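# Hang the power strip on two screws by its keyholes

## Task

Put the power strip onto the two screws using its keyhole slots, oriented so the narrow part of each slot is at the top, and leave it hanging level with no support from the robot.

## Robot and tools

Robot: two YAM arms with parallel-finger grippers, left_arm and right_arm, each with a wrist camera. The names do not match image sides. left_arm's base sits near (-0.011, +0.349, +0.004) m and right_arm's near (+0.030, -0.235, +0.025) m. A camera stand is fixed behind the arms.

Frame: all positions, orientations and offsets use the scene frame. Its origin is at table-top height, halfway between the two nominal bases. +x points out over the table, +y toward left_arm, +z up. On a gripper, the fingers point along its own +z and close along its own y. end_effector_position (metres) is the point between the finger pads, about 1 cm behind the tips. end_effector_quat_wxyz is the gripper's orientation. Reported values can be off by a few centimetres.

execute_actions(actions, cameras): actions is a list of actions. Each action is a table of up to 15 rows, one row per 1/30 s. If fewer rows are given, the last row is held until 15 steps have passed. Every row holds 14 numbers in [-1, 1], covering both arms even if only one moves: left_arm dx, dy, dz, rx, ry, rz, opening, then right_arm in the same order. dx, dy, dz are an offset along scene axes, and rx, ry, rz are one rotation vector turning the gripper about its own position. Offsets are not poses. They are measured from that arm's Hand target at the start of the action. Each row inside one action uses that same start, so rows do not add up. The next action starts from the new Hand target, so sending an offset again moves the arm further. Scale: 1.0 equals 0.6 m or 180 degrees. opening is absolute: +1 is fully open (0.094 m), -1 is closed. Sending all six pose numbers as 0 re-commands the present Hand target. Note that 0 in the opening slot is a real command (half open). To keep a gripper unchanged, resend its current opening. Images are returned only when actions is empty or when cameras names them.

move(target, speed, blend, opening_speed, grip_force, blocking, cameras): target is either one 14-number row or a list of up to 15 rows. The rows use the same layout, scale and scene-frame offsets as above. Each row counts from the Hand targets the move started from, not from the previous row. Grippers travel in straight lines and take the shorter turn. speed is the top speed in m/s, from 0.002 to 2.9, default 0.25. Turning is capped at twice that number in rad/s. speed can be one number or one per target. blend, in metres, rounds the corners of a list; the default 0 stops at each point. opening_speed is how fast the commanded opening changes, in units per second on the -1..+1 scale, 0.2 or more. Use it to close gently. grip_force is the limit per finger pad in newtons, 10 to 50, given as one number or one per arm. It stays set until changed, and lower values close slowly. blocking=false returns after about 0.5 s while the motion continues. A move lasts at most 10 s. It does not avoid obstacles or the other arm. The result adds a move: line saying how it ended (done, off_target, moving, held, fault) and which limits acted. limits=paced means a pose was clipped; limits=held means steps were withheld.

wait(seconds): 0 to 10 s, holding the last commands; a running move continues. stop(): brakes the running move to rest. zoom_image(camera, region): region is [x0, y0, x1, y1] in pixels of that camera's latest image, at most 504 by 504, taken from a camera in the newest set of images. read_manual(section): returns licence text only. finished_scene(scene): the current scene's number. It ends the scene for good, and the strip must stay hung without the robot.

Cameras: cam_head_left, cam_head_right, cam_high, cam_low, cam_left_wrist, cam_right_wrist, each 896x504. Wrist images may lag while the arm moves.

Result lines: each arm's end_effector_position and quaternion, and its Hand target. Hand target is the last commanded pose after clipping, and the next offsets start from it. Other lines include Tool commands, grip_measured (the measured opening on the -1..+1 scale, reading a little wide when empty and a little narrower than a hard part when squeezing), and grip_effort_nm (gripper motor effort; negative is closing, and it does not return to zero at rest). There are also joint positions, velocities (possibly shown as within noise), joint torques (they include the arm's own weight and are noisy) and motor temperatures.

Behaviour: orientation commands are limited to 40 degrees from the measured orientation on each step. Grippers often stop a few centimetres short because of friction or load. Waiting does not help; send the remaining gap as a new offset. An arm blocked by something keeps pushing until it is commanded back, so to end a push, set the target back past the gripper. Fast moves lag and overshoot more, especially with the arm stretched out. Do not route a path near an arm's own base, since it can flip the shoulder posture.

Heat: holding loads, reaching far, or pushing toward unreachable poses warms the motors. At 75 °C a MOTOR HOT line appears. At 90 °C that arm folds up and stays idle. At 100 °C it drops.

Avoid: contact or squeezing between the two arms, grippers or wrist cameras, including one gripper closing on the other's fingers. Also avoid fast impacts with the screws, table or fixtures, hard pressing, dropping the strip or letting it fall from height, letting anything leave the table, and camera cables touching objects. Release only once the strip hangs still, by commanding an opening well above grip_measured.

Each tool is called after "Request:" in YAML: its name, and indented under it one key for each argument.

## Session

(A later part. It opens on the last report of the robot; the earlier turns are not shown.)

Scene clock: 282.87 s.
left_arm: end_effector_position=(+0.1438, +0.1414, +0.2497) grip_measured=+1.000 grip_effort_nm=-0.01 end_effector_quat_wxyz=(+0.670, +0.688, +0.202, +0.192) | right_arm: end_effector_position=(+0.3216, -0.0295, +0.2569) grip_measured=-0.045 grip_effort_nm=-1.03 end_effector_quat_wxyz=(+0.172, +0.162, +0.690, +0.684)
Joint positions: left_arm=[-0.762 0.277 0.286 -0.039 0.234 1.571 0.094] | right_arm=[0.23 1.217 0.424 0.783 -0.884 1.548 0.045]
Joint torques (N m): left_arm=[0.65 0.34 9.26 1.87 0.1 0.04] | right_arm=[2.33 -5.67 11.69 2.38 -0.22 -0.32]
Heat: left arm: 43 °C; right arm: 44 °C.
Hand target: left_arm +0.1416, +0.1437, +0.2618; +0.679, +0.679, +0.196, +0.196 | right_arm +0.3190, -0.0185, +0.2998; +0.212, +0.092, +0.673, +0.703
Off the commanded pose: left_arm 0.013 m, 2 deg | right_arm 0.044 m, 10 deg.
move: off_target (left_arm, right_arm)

Request:
move:
  target: [0,0,0,0,0,0,1.0,0.0087,0.0142,0.0067,0.0013,0.0085,0,-0.3]
  speed: 0.05
  cameras: ["cam_left_wrist", "cam_high", "cam_head_right"]

Request:
zoom_image:
  camera: "cam_high"
  region: [420, 170, 510, 220]

Request:
zoom_image:
  camera: "cam_high"
  region: [320, 120, 410, 170]

Request:
zoom_image:
  camera: "cam_left_wrist"
  region: [315, 155, 465, 275]

Scene clock: 285.47 s.
left_arm: end_effector_position=(+0.1438, +0.1414, +0.2497) grip_measured=+1.000 grip_effort_nm=0.00 end_effector_quat_wxyz=(+0.670, +0.688, +0.202, +0.192) | right_arm: end_effector_position=(+0.3219, -0.0295, +0.2573) grip_measured=-0.045 grip_effort_nm=-1.03 end_effector_quat_wxyz=(+0.170, +0.165, +0.693, +0.681)
Joint positions: left_arm=[-0.762 0.277 0.286 -0.039 0.234 1.571 0.094] | right_arm=[0.231 1.207 0.433 0.75 -0.88 1.541 0.045]
Joint torques (N m): left_arm=[0.64 0.34 9.26 1.87 0.1 0.05] | right_arm=[4.56 -4.14 13.82 2.34 -0.02 -0.02]
Heat: left arm: 44 °C; right arm: 44 °C.
Hand target: left_arm +0.1416, +0.1437, +0.2618; +0.679, +0.679, +0.196, +0.196 | right_arm +0.3242, -0.0100, +0.3039; +0.202, +0.101, +0.674, +0.703
Off the commanded pose: left_arm 0.013 m, 2 deg | right_arm 0.051 m, 9 deg.
move: off_target (left_arm, right_arm)
camera_calibration:
cam_left_wrist: T_world_to_cam=[[-0.0219579, 0.0164102, -0.999624, 0.249908], [0.547448, 0.836838, 0.00171258, -0.159553], [0.836552, -0.547204, -0.0273589, 0.0512829], [0, 0, 0, 1]] pos_world=[0.0499334, 0.157481, 0.25149]
Images, in order (width x height): cam_head_right 896x504, cam_high 896x504, cam_left_wrist 896x504.

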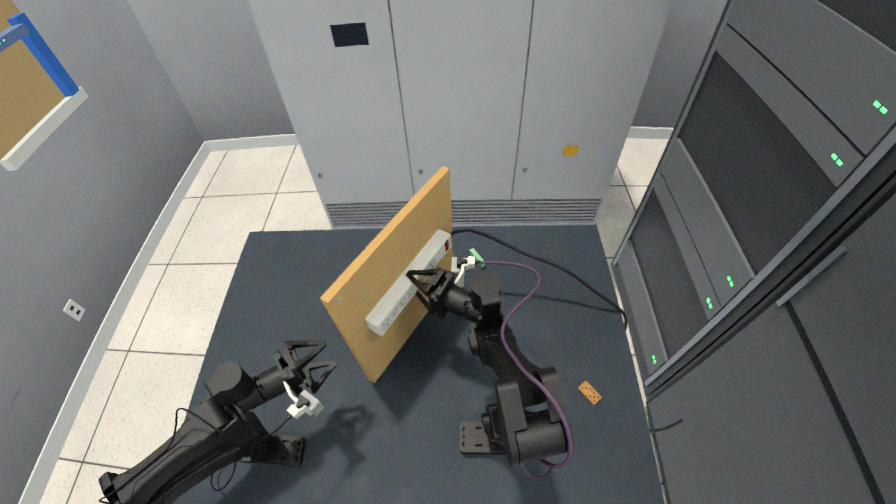

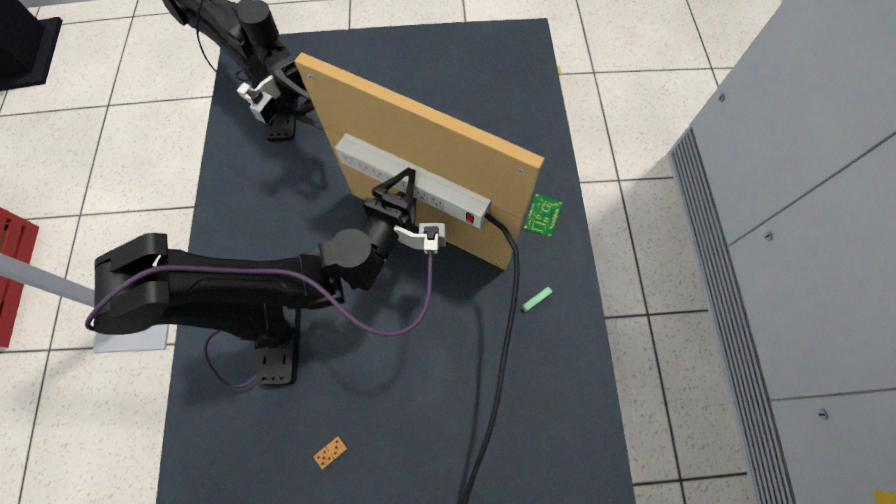

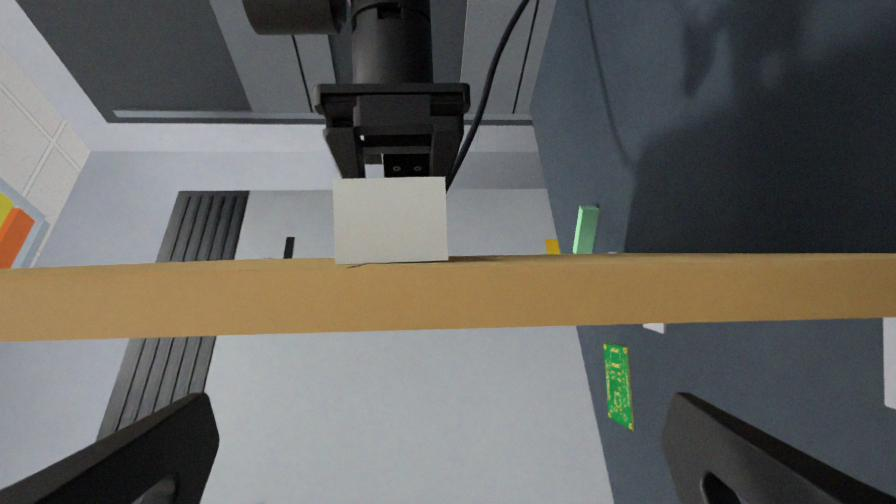

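Scaled by 5.600 from the camera's 896x504 image, which has a finer 1280x720 frame.

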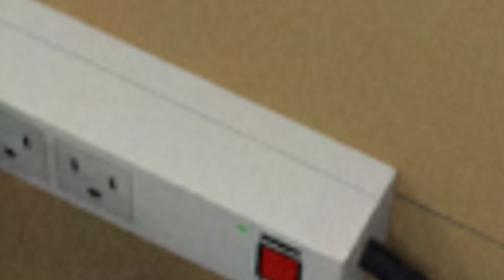

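Scaled by 5.600 from the camera's 896x504 image, which has a finer 1280x720 frame.

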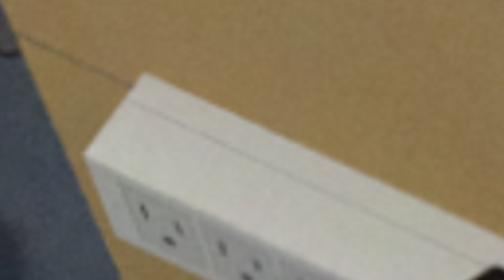

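Scaled by 3.360 from the camera's 896x504 image, which has a finer 1280x720 frame.

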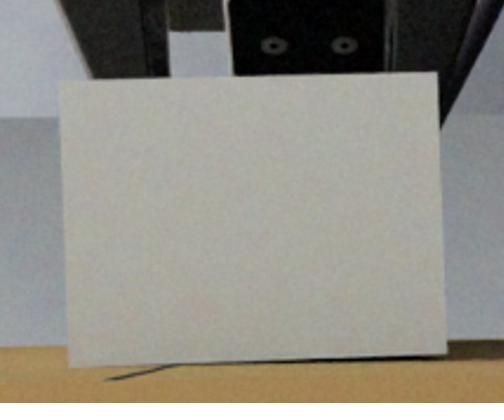

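Request:
zoom_image:
  camera: "cam_head_right"
  region: [360, 290, 420, 350]

Request:
zoom_image:
  camera: "cam_head_right"
  region: [405, 220, 465, 280]

Scaled by 8.400 from the camera's 896x504 image, which has a finer 1280x720 frame.

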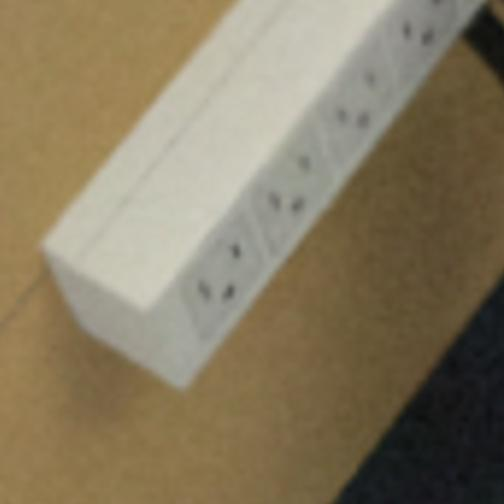

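Scaled by 8.400 from the camera's 896x504 image, which has a finer 1280x720 frame.

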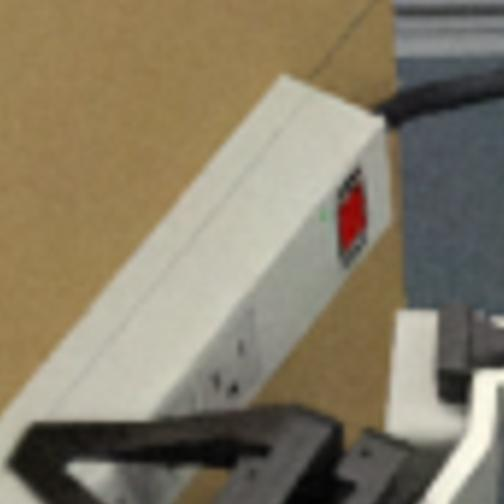

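Request:
move:
  target: [0,0,0,0,0,0,1.0,0.0033,-0.0138,0,0,0,0,-0.3]
  speed: 0.04

Scene clock: 289.10 s.
left_arm: end_effector_position=(+0.1438, +0.1414, +0.2497) grip_measured=+1.000 grip_effort_nm=-0.01 end_effector_quat_wxyz=(+0.670, +0.688, +0.202, +0.192) | right_arm: end_effector_position=(+0.3215, -0.0298, +0.2578) grip_measured=-0.045 grip_effort_nm=-1.03 end_effector_quat_wxyz=(+0.166, +0.164, +0.696, +0.679)
Joint positions: left_arm=[-0.762 0.277 0.286 -0.039 0.234 1.571 0.094] | right_arm=[0.226 1.204 0.442 0.726 -0.893 1.534 0.045]
Joint torques (N m): left_arm=[0.64 0.34 9.26 1.87 0.1 0.05] | right_arm=[1.73 -3.29 13.29 2.54 -0.23 0]
Heat: left arm: 44 °C; right arm: 44 °C.
Hand target: left_arm +0.1416, +0.1437, +0.2618; +0.679, +0.679, +0.196, +0.196 | right_arm +0.3262, -0.0184, +0.3040; +0.203, +0.101, +0.674, +0.703
Off the commanded pose: left_arm 0.013 m, 2 deg | right_arm 0.048 m, 9 deg.
move: off_target (left_arm, right_arm)

Request:
move:
  target: [0,0,0,0,0,0,1.0,0.0153,-0.0133,-0.02,0,0,0,-0.3]
  speed: 0.04

Scene clock: 290.77 s.
left_arm: end_effector_position=(+0.1438, +0.1414, +0.2497) grip_measured=+1.000 grip_effort_nm=-0.01 end_effector_quat_wxyz=(+0.670, +0.688, +0.202, +0.192) | right_arm: end_effector_position=(+0.3224, -0.0299, +0.2570) grip_measured=-0.045 grip_effort_nm=-1.03 end_effector_quat_wxyz=(+0.150, +0.145, +0.695, +0.689)
Joint positions: left_arm=[-0.762 0.277 0.286 -0.039 0.234 1.571 0.094] | right_arm=[0.199 1.262 0.453 0.797 -0.972 1.553 0.045]
Joint torques (N m): left_arm=[0.64 0.34 9.26 1.87 0.1 0.04] | right_arm=[0.77 -3.07 11.48 2.61 0.16 -0.13]
Heat: left arm: 44 °C; right arm: 45 °C.
Hand target: left_arm +0.1416, +0.1437, +0.2618; +0.679, +0.679, +0.196, +0.196 | right_arm +0.3354, -0.0264, +0.2919; +0.203, +0.101, +0.674, +0.703
Off the commanded pose: left_arm 0.013 m, 2 deg | right_arm 0.038 m, 8 deg.
move: off_target (left_arm, right_arm)

Request:
move:
  target: [0,0,0,0,0,0,1.0,-0.011,-0.0017,-0.0327,0,0,0,-0.3]
  speed: 0.03
  cameras: ["cam_left_wrist", "cam_high", "cam_head_right"]

Request:
zoom_image:
  camera: "cam_high"
  region: [320, 120, 500, 240]

Request:
zoom_image:
  camera: "cam_left_wrist"
  region: [315, 155, 465, 275]

Scene clock: 295.13 s.
left_arm: end_effector_position=(+0.1438, +0.1414, +0.2497) grip_measured=+1.000 grip_effort_nm=0.00 end_effector_quat_wxyz=(+0.670, +0.688, +0.202, +0.192) | right_arm: end_effector_position=(+0.3224, -0.0297, +0.2565) grip_measured=-0.045 grip_effort_nm=-1.03 end_effector_quat_wxyz=(+0.151, +0.139, +0.688, +0.696)
Joint positions: left_arm=[-0.762 0.277 0.286 -0.039 0.234 1.571 0.094] | right_arm=[0.197 1.29 0.438 0.876 -0.981 1.577 0.045]
Joint torques (N m): left_arm=[0.65 0.34 9.26 1.87 0.1 0.04] | right_arm=[1.18 -2.59 7.23 2.58 0.3 -0.43]
Heat: left arm: 44 °C; right arm: 45 °C.
Hand target: left_arm +0.1416, +0.1437, +0.2618; +0.679, +0.679, +0.196, +0.196 | right_arm +0.3287, -0.0273, +0.2723; +0.202, +0.101, +0.674, +0.703
Off the commanded pose: left_arm 0.013 m, 2 deg | right_arm 0.017 m, 8 deg.
move: off_target (left_arm, right_arm)
camera_calibration:
cam_left_wrist: T_world_to_cam=[[-0.0219579, 0.0164102, -0.999624, 0.249908], [0.547448, 0.836838, 0.00171258, -0.159553], [0.836552, -0.547204, -0.0273589, 0.0512829], [0, 0, 0, 1]] pos_world=[0.0499334, 0.157481, 0.25149]
Images, in order (width x height): cam_head_right 896x504, cam_high 896x504, cam_left_wrist 896x504.

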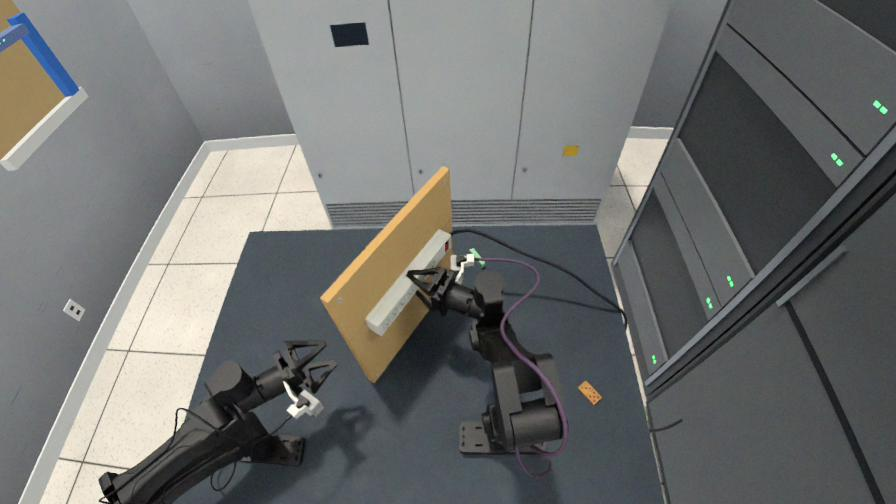

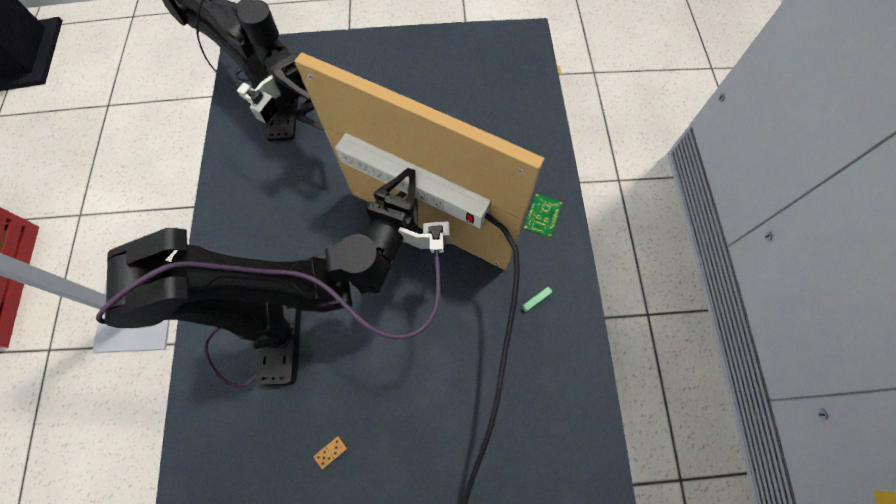

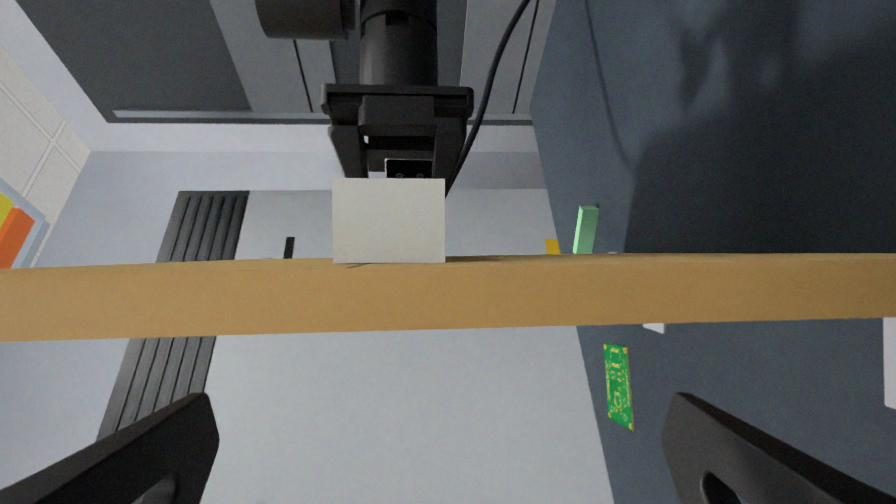

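Scaled by 2.800 from the camera's 896x504 image, which has a finer 1280x720 frame.

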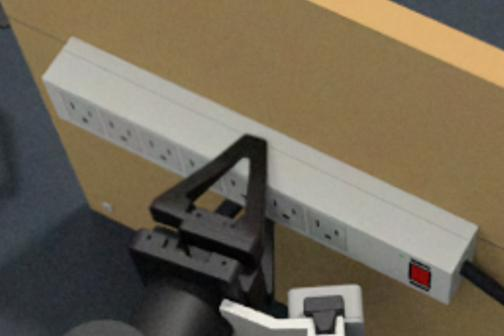

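Scaled by 3.360 from the camera's 896x504 image, which has a finer 1280x720 frame.

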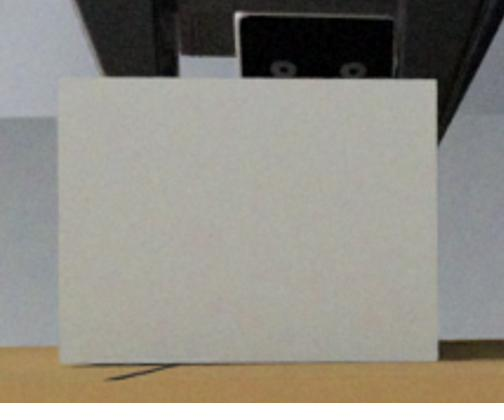

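Request:
move:
  target: [0,0,0,0,0,0,1.0,-0.0016,-0.0003,-0.0133,-0.003,0.0025,0,-0.3]
  speed: 0.03
  cameras: ["cam_left_wrist", "cam_high"]

Request:
zoom_image:
  camera: "cam_high"
  region: [320, 120, 500, 240]

Request:
zoom_image:
  camera: "cam_left_wrist"
  region: [315, 155, 465, 275]

Scene clock: 296.93 s.
left_arm: end_effector_position=(+0.1438, +0.1414, +0.2497) grip_measured=+1.000 grip_effort_nm=-0.01 end_effector_quat_wxyz=(+0.670, +0.688, +0.202, +0.192) | right_arm: end_effector_position=(+0.3223, -0.0299, +0.2559) grip_measured=-0.045 grip_effort_nm=-1.03 end_effector_quat_wxyz=(+0.153, +0.137, +0.685, +0.699)
Joint positions: left_arm=[-0.762 0.277 0.286 -0.039 0.234 1.571 0.094] | right_arm=[0.196 1.301 0.429 0.913 -0.981 1.588 0.045]
Joint torques (N m): left_arm=[0.65 0.32 9.28 1.87 0.1 0.05] | right_arm=[1.1 -2.35 6.57 2.34 0.3 -0.64]
Heat: left arm: 44 °C; right arm: 45 °C.
Hand target: left_arm +0.1416, +0.1437, +0.2618; +0.679, +0.679, +0.196, +0.196 | right_arm +0.3278, -0.0275, +0.2643; +0.200, +0.103, +0.678, +0.700
Off the commanded pose: left_arm 0.013 m, 2 deg | right_arm 0.010 m, 7 deg.
move: off_target (left_arm, right_arm)
camera_calibration:
cam_left_wrist: T_world_to_cam=[[-0.0219579, 0.0164102, -0.999624, 0.249908], [0.547448, 0.836838, 0.00171258, -0.159553], [0.836552, -0.547204, -0.0273589, 0.0512829], [0, 0, 0, 1]] pos_world=[0.0499334, 0.157481, 0.25149]
Images, in order (width x height): cam_high 896x504, cam_left_wrist 896x504.

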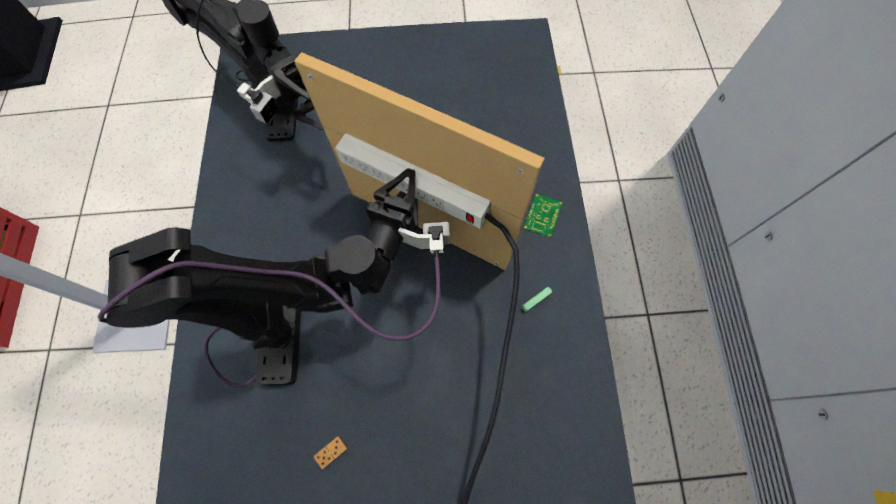

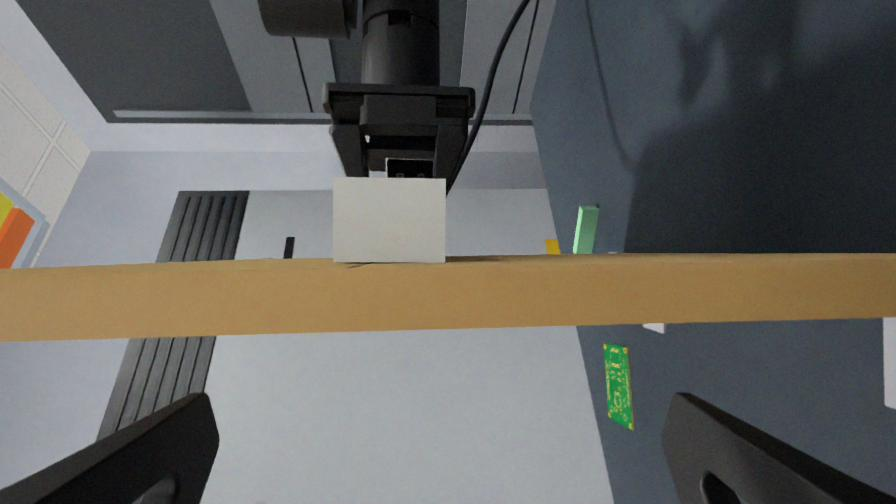

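Scaled by 2.800 from the camera's 896x504 image, which has a finer 1280x720 frame.

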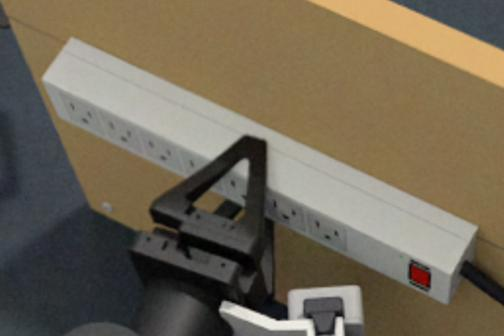

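Scaled by 3.360 from the camera's 896x504 image, which has a finer 1280x720 frame.

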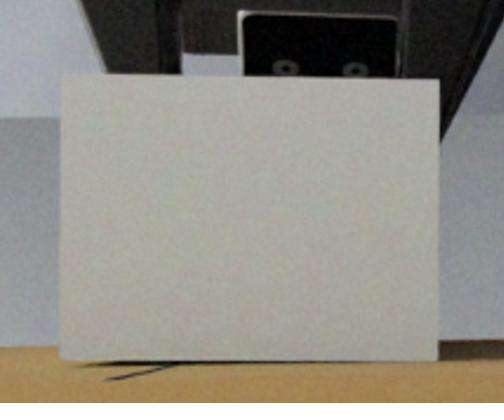

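Request:
move:
  target: [0,0,0,0,0,0,1.0,-0.0026,-0.0043,0,-0.0189,0.0116,0,-0.3]
  speed: 0.03
  cameras: ["cam_left_wrist"]

Request:
zoom_image:
  camera: "cam_left_wrist"
  region: [315, 155, 465, 275]

Scene clock: 299.97 s.
left_arm: end_effector_position=(+0.1438, +0.1414, +0.2497) grip_measured=+1.000 grip_effort_nm=-0.01 end_effector_quat_wxyz=(+0.670, +0.688, +0.202, +0.192) | right_arm: end_effector_position=(+0.3225, -0.0313, +0.2432) grip_measured=-0.045 grip_effort_nm=-1.03 end_effector_quat_wxyz=(+0.147, +0.151, +0.706, +0.676)
Joint positions: left_arm=[-0.762 0.277 0.286 -0.039 0.234 1.571 0.094] | right_arm=[0.196 1.268 0.443 0.749 -0.969 1.504 0.045]
Joint torques (N m): left_arm=[0.66 0.32 9.26 1.87 0.1 0.05] | right_arm=[0.47 -5.65 8.9 1.89 0.05 -0.53]
Heat: left arm: 44 °C; right arm: 45 °C.
Hand target: left_arm +0.1416, +0.1437, +0.2618; +0.679, +0.679, +0.196, +0.196 | right_arm +0.3262, -0.0300, +0.2645; +0.191, +0.110, +0.702, +0.677
Off the commanded pose: left_arm 0.013 m, 2 deg | right_arm 0.021 m, 7 deg.
move: off_target (left_arm, right_arm)
camera_calibration:
cam_left_wrist: T_world_to_cam=[[-0.0219579, 0.0164102, -0.999624, 0.249908], [0.547448, 0.836838, 0.00171258, -0.159553], [0.836552, -0.547204, -0.0273589, 0.0512829], [0, 0, 0, 1]] pos_world=[0.0499334, 0.157481, 0.25149]
Images, in order (width x height): cam_left_wrist 896x504.

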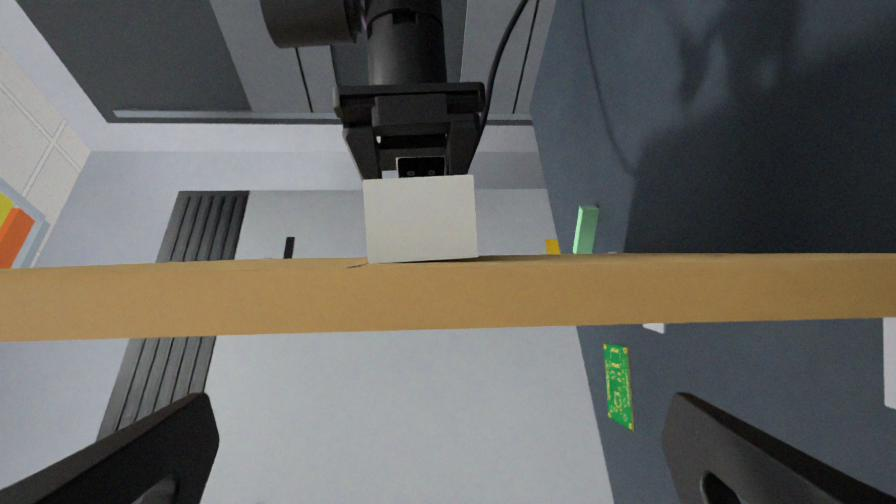

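Scaled by 3.360 from the camera's 896x504 image, which has a finer 1280x720 frame.

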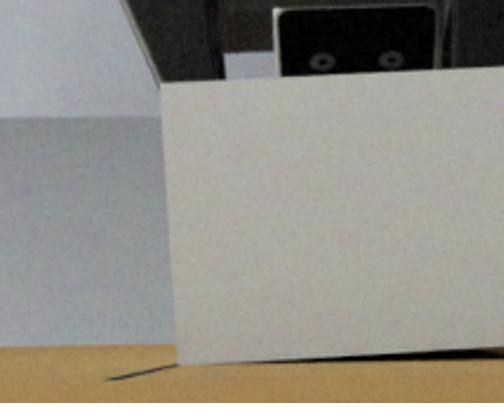

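Request:
move:
  target: [0,0,0,0,0,0,1.0,0,0,0,0,0,0,0.45]
  speed: 0.05
  opening_speed: 0.5
  cameras: ["cam_left_wrist", "cam_high", "cam_head_right", "cam_right_wrist"]

Request:
zoom_image:
  camera: "cam_high"
  region: [320, 120, 500, 240]

Request:
zoom_image:
  camera: "cam_left_wrist"
  region: [335, 155, 505, 285]

Scene clock: 304.07 s.
left_arm: end_effector_position=(+0.1438, +0.1414, +0.2497) grip_measured=+1.000 grip_effort_nm=0.00 end_effector_quat_wxyz=(+0.670, +0.688, +0.202, +0.192) | right_arm: end_effector_position=(+0.3241, -0.0312, +0.2465) grip_measured=+0.448 grip_effort_nm=0.09 end_effector_quat_wxyz=(+0.167, +0.131, +0.709, +0.673)
Joint positions: left_arm=[-0.762 0.277 0.286 -0.039 0.234 1.571 0.094] | right_arm=[0.196 1.268 0.452 0.748 -0.967 1.454 0.068]
Joint torques (N m): left_arm=[0.65 0.34 9.26 1.87 0.1 0.05] | right_arm=[0.5 -5.61 8.66 1.86 0 -0.13]
Heat: left arm: 44 °C; right arm: 44 °C.
Hand target: left_arm +0.1416, +0.1437, +0.2618; +0.679, +0.679, +0.196, +0.196 | right_arm +0.3262, -0.0301, +0.2643; +0.191, +0.110, +0.702, +0.677
Off the commanded pose: left_arm 0.013 m, 2 deg | right_arm 0.018 m, 4 deg.
move: off_target (left_arm, right_arm)
camera_calibration:
cam_left_wrist: T_world_to_cam=[[-0.0219579, 0.0164102, -0.999624, 0.249908], [0.547448, 0.836838, 0.00171258, -0.159553], [0.836552, -0.547204, -0.0273589, 0.0512829], [0, 0, 0, 1]] pos_world=[0.0499334, 0.157481, 0.25149]
cam_right_wrist: T_world_to_cam=[[0.0645106, -0.0447585, -0.996913, 0.228324], [-0.997917, -0.0025328, -0.0644619, 0.375317], [0.000360239, 0.998995, -0.0448287, 0.132125], [0, 0, 0, 1]] pos_world=[0.359758, -0.120822, 0.257736]
Images, in order (width x height): cam_head_right 896x504, cam_high 896x504, cam_left_wrist 896x504, cam_right_wrist 896x504.

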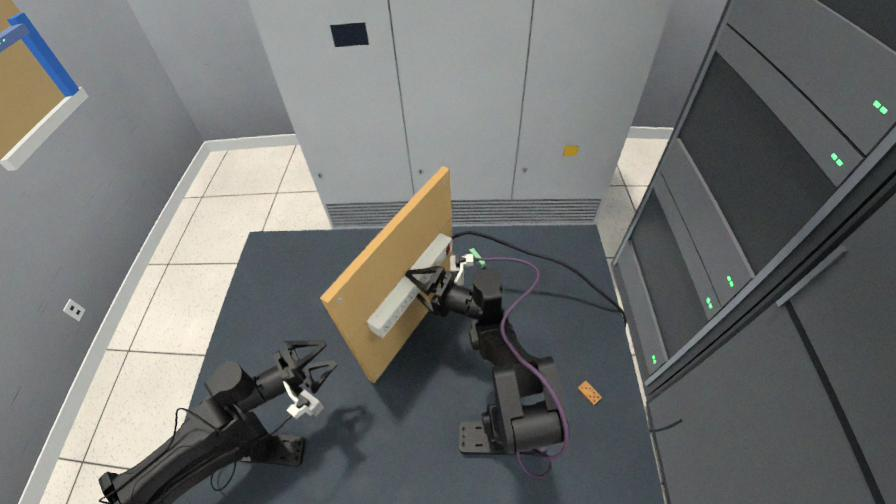

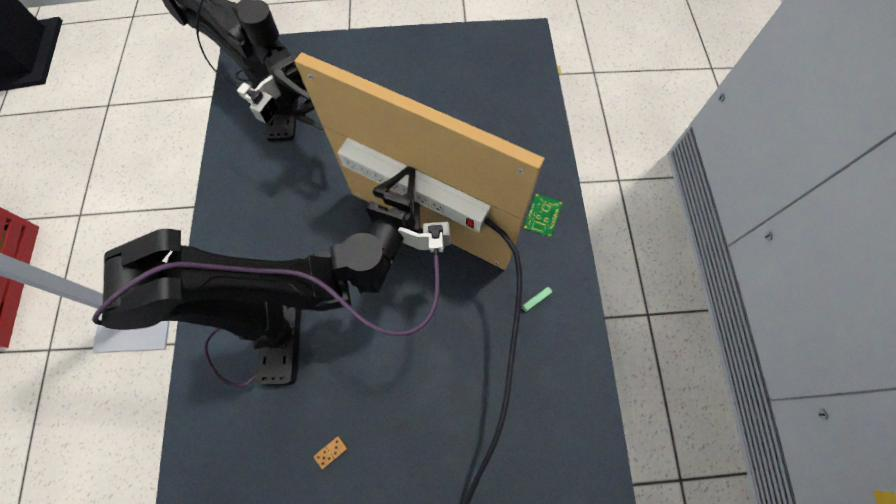

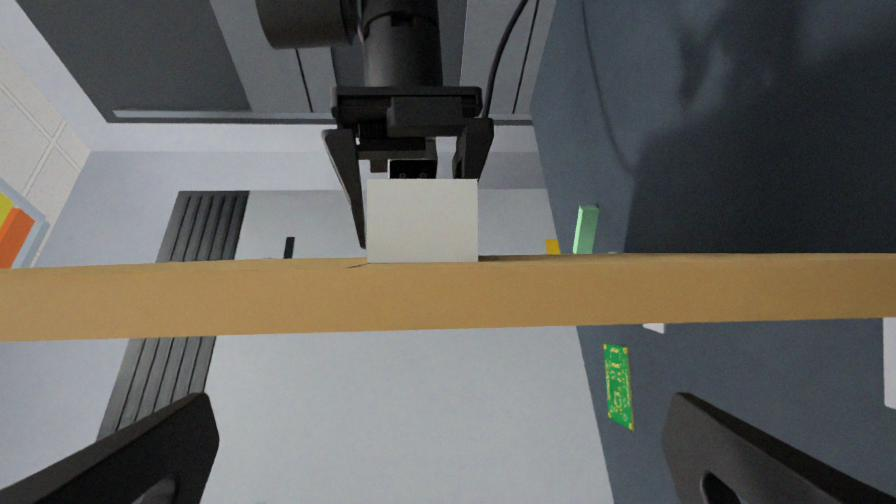

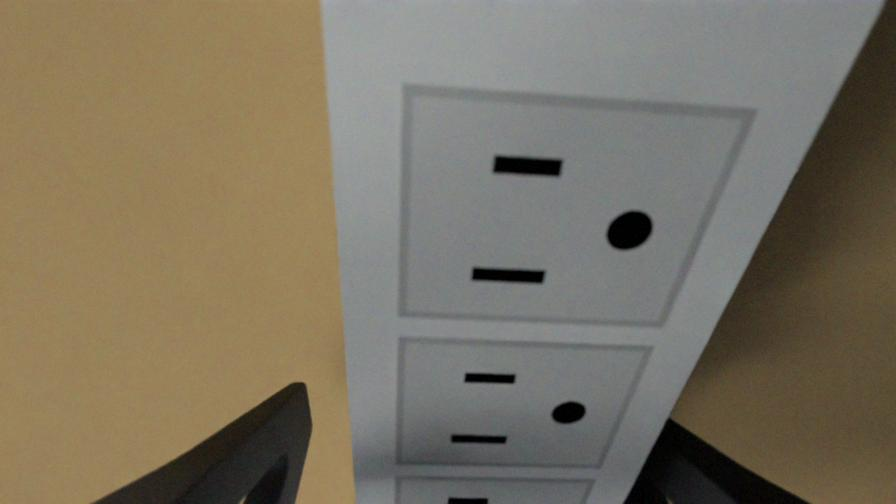

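Scaled by 2.800 from the camera's 896x504 image, which has a finer 1280x720 frame.

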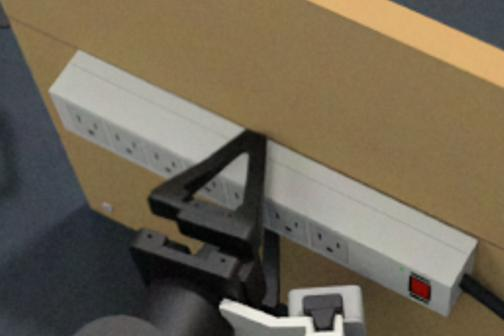

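Scaled by 2.965 from the camera's 896x504 image, which has a finer 1280x720 frame.

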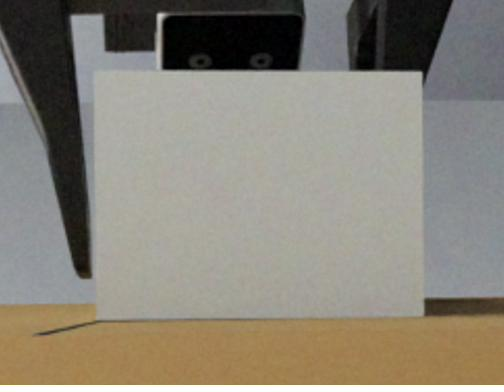

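Request:
move:
  target:
    - [0,0,0,0,0,0,1.0,0,0,0,0,0,0,1.0]
    - [0,0,0,0,0,0,1.0,-0.0482,-0.1062,-0.0133,0,0,0,1.0]
  speed: [0.05, 0.1]
  opening_speed: 0.6
  cameras: ["all"]

Request:
zoom_image:
  camera: "cam_high"
  region: [320, 120, 500, 240]

Request:
zoom_image:
  camera: "cam_left_wrist"
  region: [335, 155, 505, 285]

Scene clock: 308.67 s.
left_arm: end_effector_position=(+0.1438, +0.1414, +0.2497) grip_measured=+1.000 grip_effort_nm=-0.01 end_effector_quat_wxyz=(+0.670, +0.688, +0.202, +0.192) | right_arm: end_effector_position=(+0.3015, -0.0932, +0.2573) grip_measured=+0.998 grip_effort_nm=0.09 end_effector_quat_wxyz=(+0.189, +0.114, +0.700, +0.679)
Joint positions: left_arm=[-0.762 0.277 0.286 -0.039 0.234 1.571 0.094] | right_arm=[-0.095 1.12 0.38 0.717 -1.252 1.439 0.094]
Joint torques (N m): left_arm=[0.65 0.34 9.28 1.87 0.1 0.05] | right_arm=[-0.39 -3.99 5.23 1.51 -0.13 -0.11]
Heat: left arm: 44 °C; right arm: 44 °C.
Hand target: left_arm +0.1416, +0.1437, +0.2618; +0.679, +0.679, +0.196, +0.196 | right_arm +0.2973, -0.0938, +0.2564; +0.191, +0.110, +0.702, +0.677
Off the commanded pose: left_arm 0.013 m, 2 deg | right_arm 0.004 m, 1 deg.
move: off_target (left_arm)
camera_calibration:
cam_left_wrist: T_world_to_cam=[[-0.0219579, 0.0164102, -0.999624, 0.249908], [0.547448, 0.836838, 0.00171258, -0.159553], [0.836552, -0.547204, -0.0273589, 0.0512829], [0, 0, 0, 1]] pos_world=[0.0499334, 0.157481, 0.25149]
cam_right_wrist: T_world_to_cam=[[0.120892, -0.0371754, -0.991969, 0.220302], [-0.992628, 0.00415948, -0.121128, 0.366988], [0.00862905, 0.9993, -0.0363985, 0.189925], [0, 0, 0, 1]] pos_world=[0.336011, -0.183129, 0.269898]

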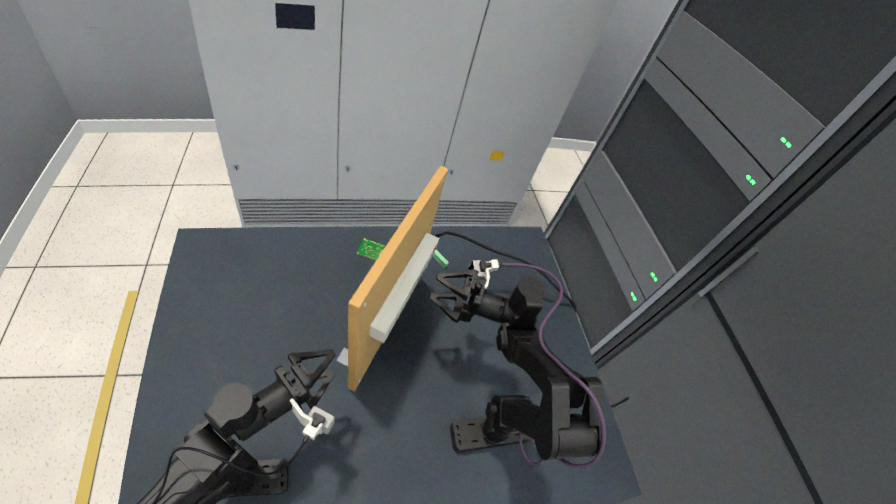

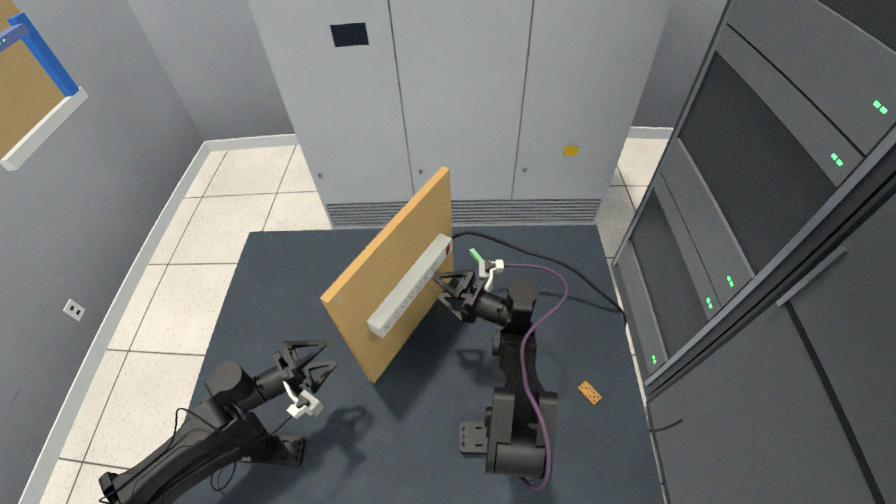

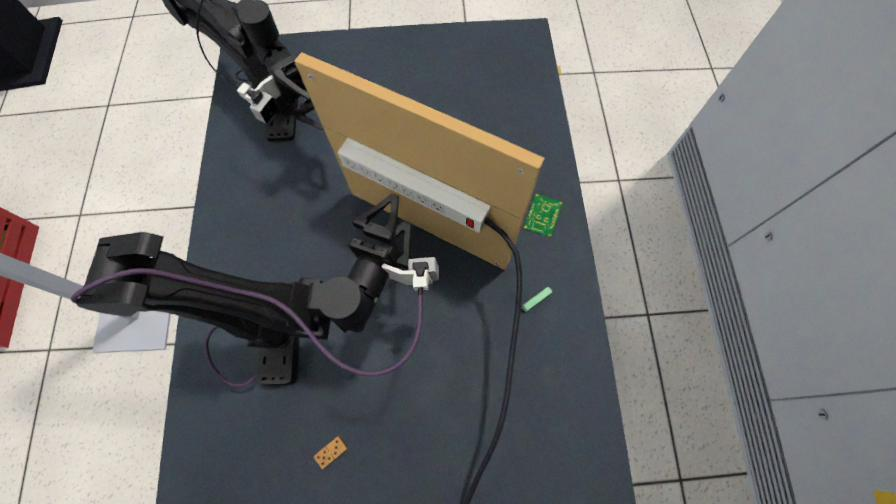

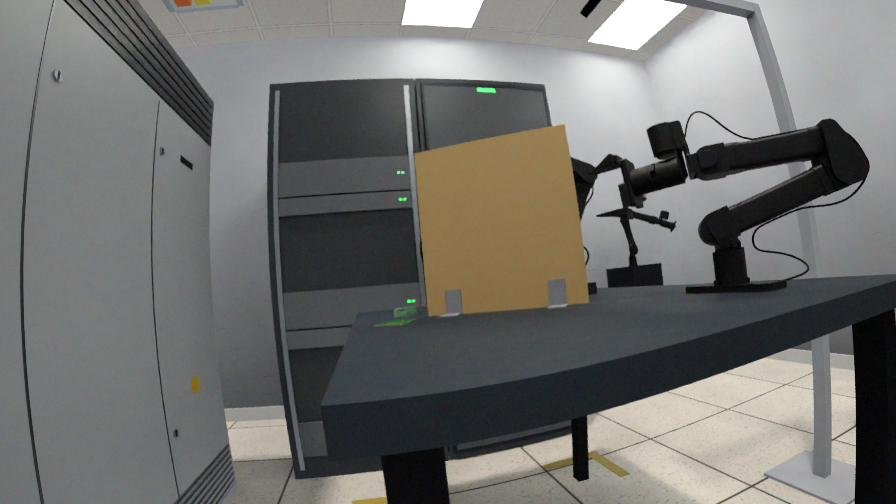

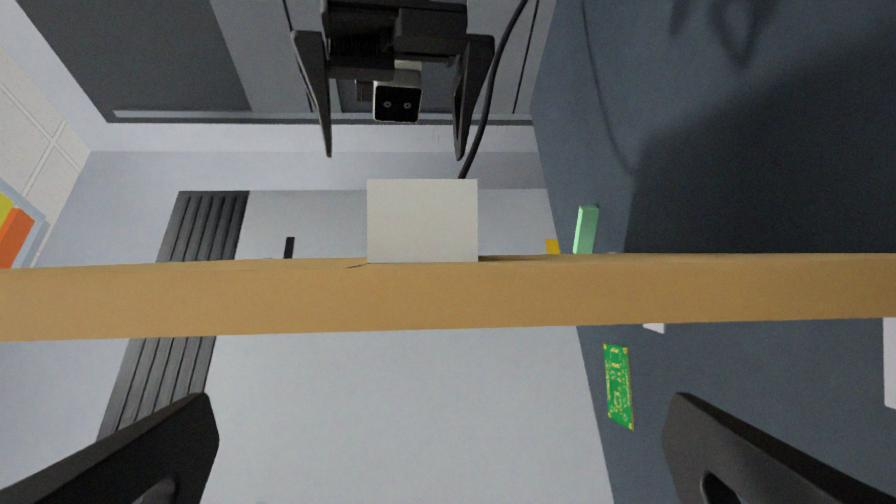

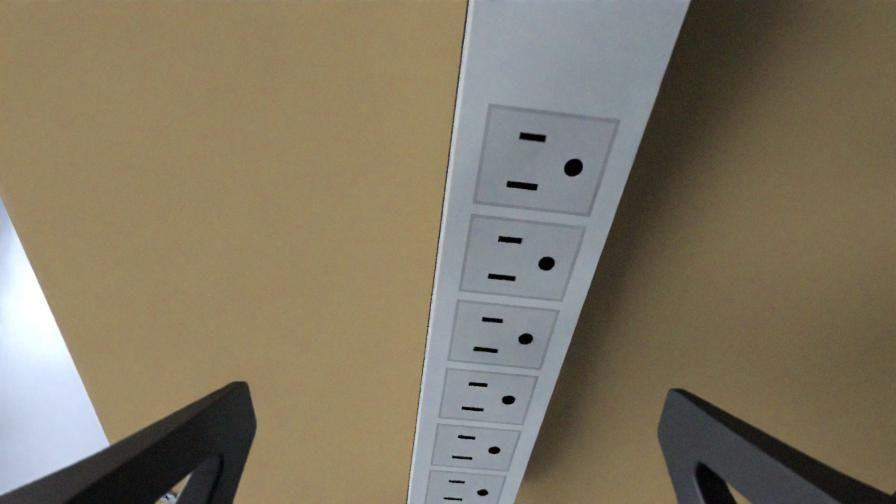

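Scaled by 2.800 from the camera's 896x504 image, which has a finer 1280x720 frame.

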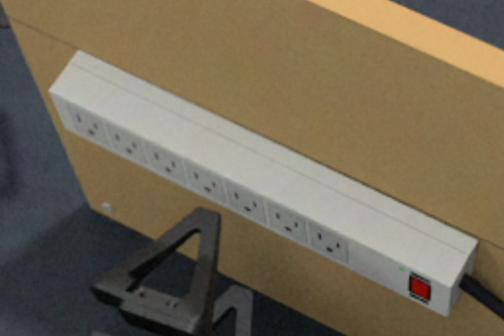

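Scaled by 2.965 from the camera's 896x504 image, which has a finer 1280x720 frame.

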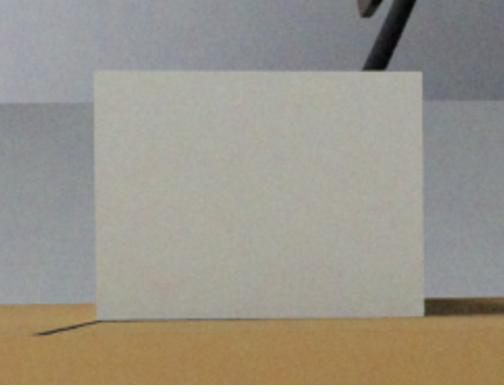

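Request:
finished_scene:
  scene: 1

The scene is finished: the task was done.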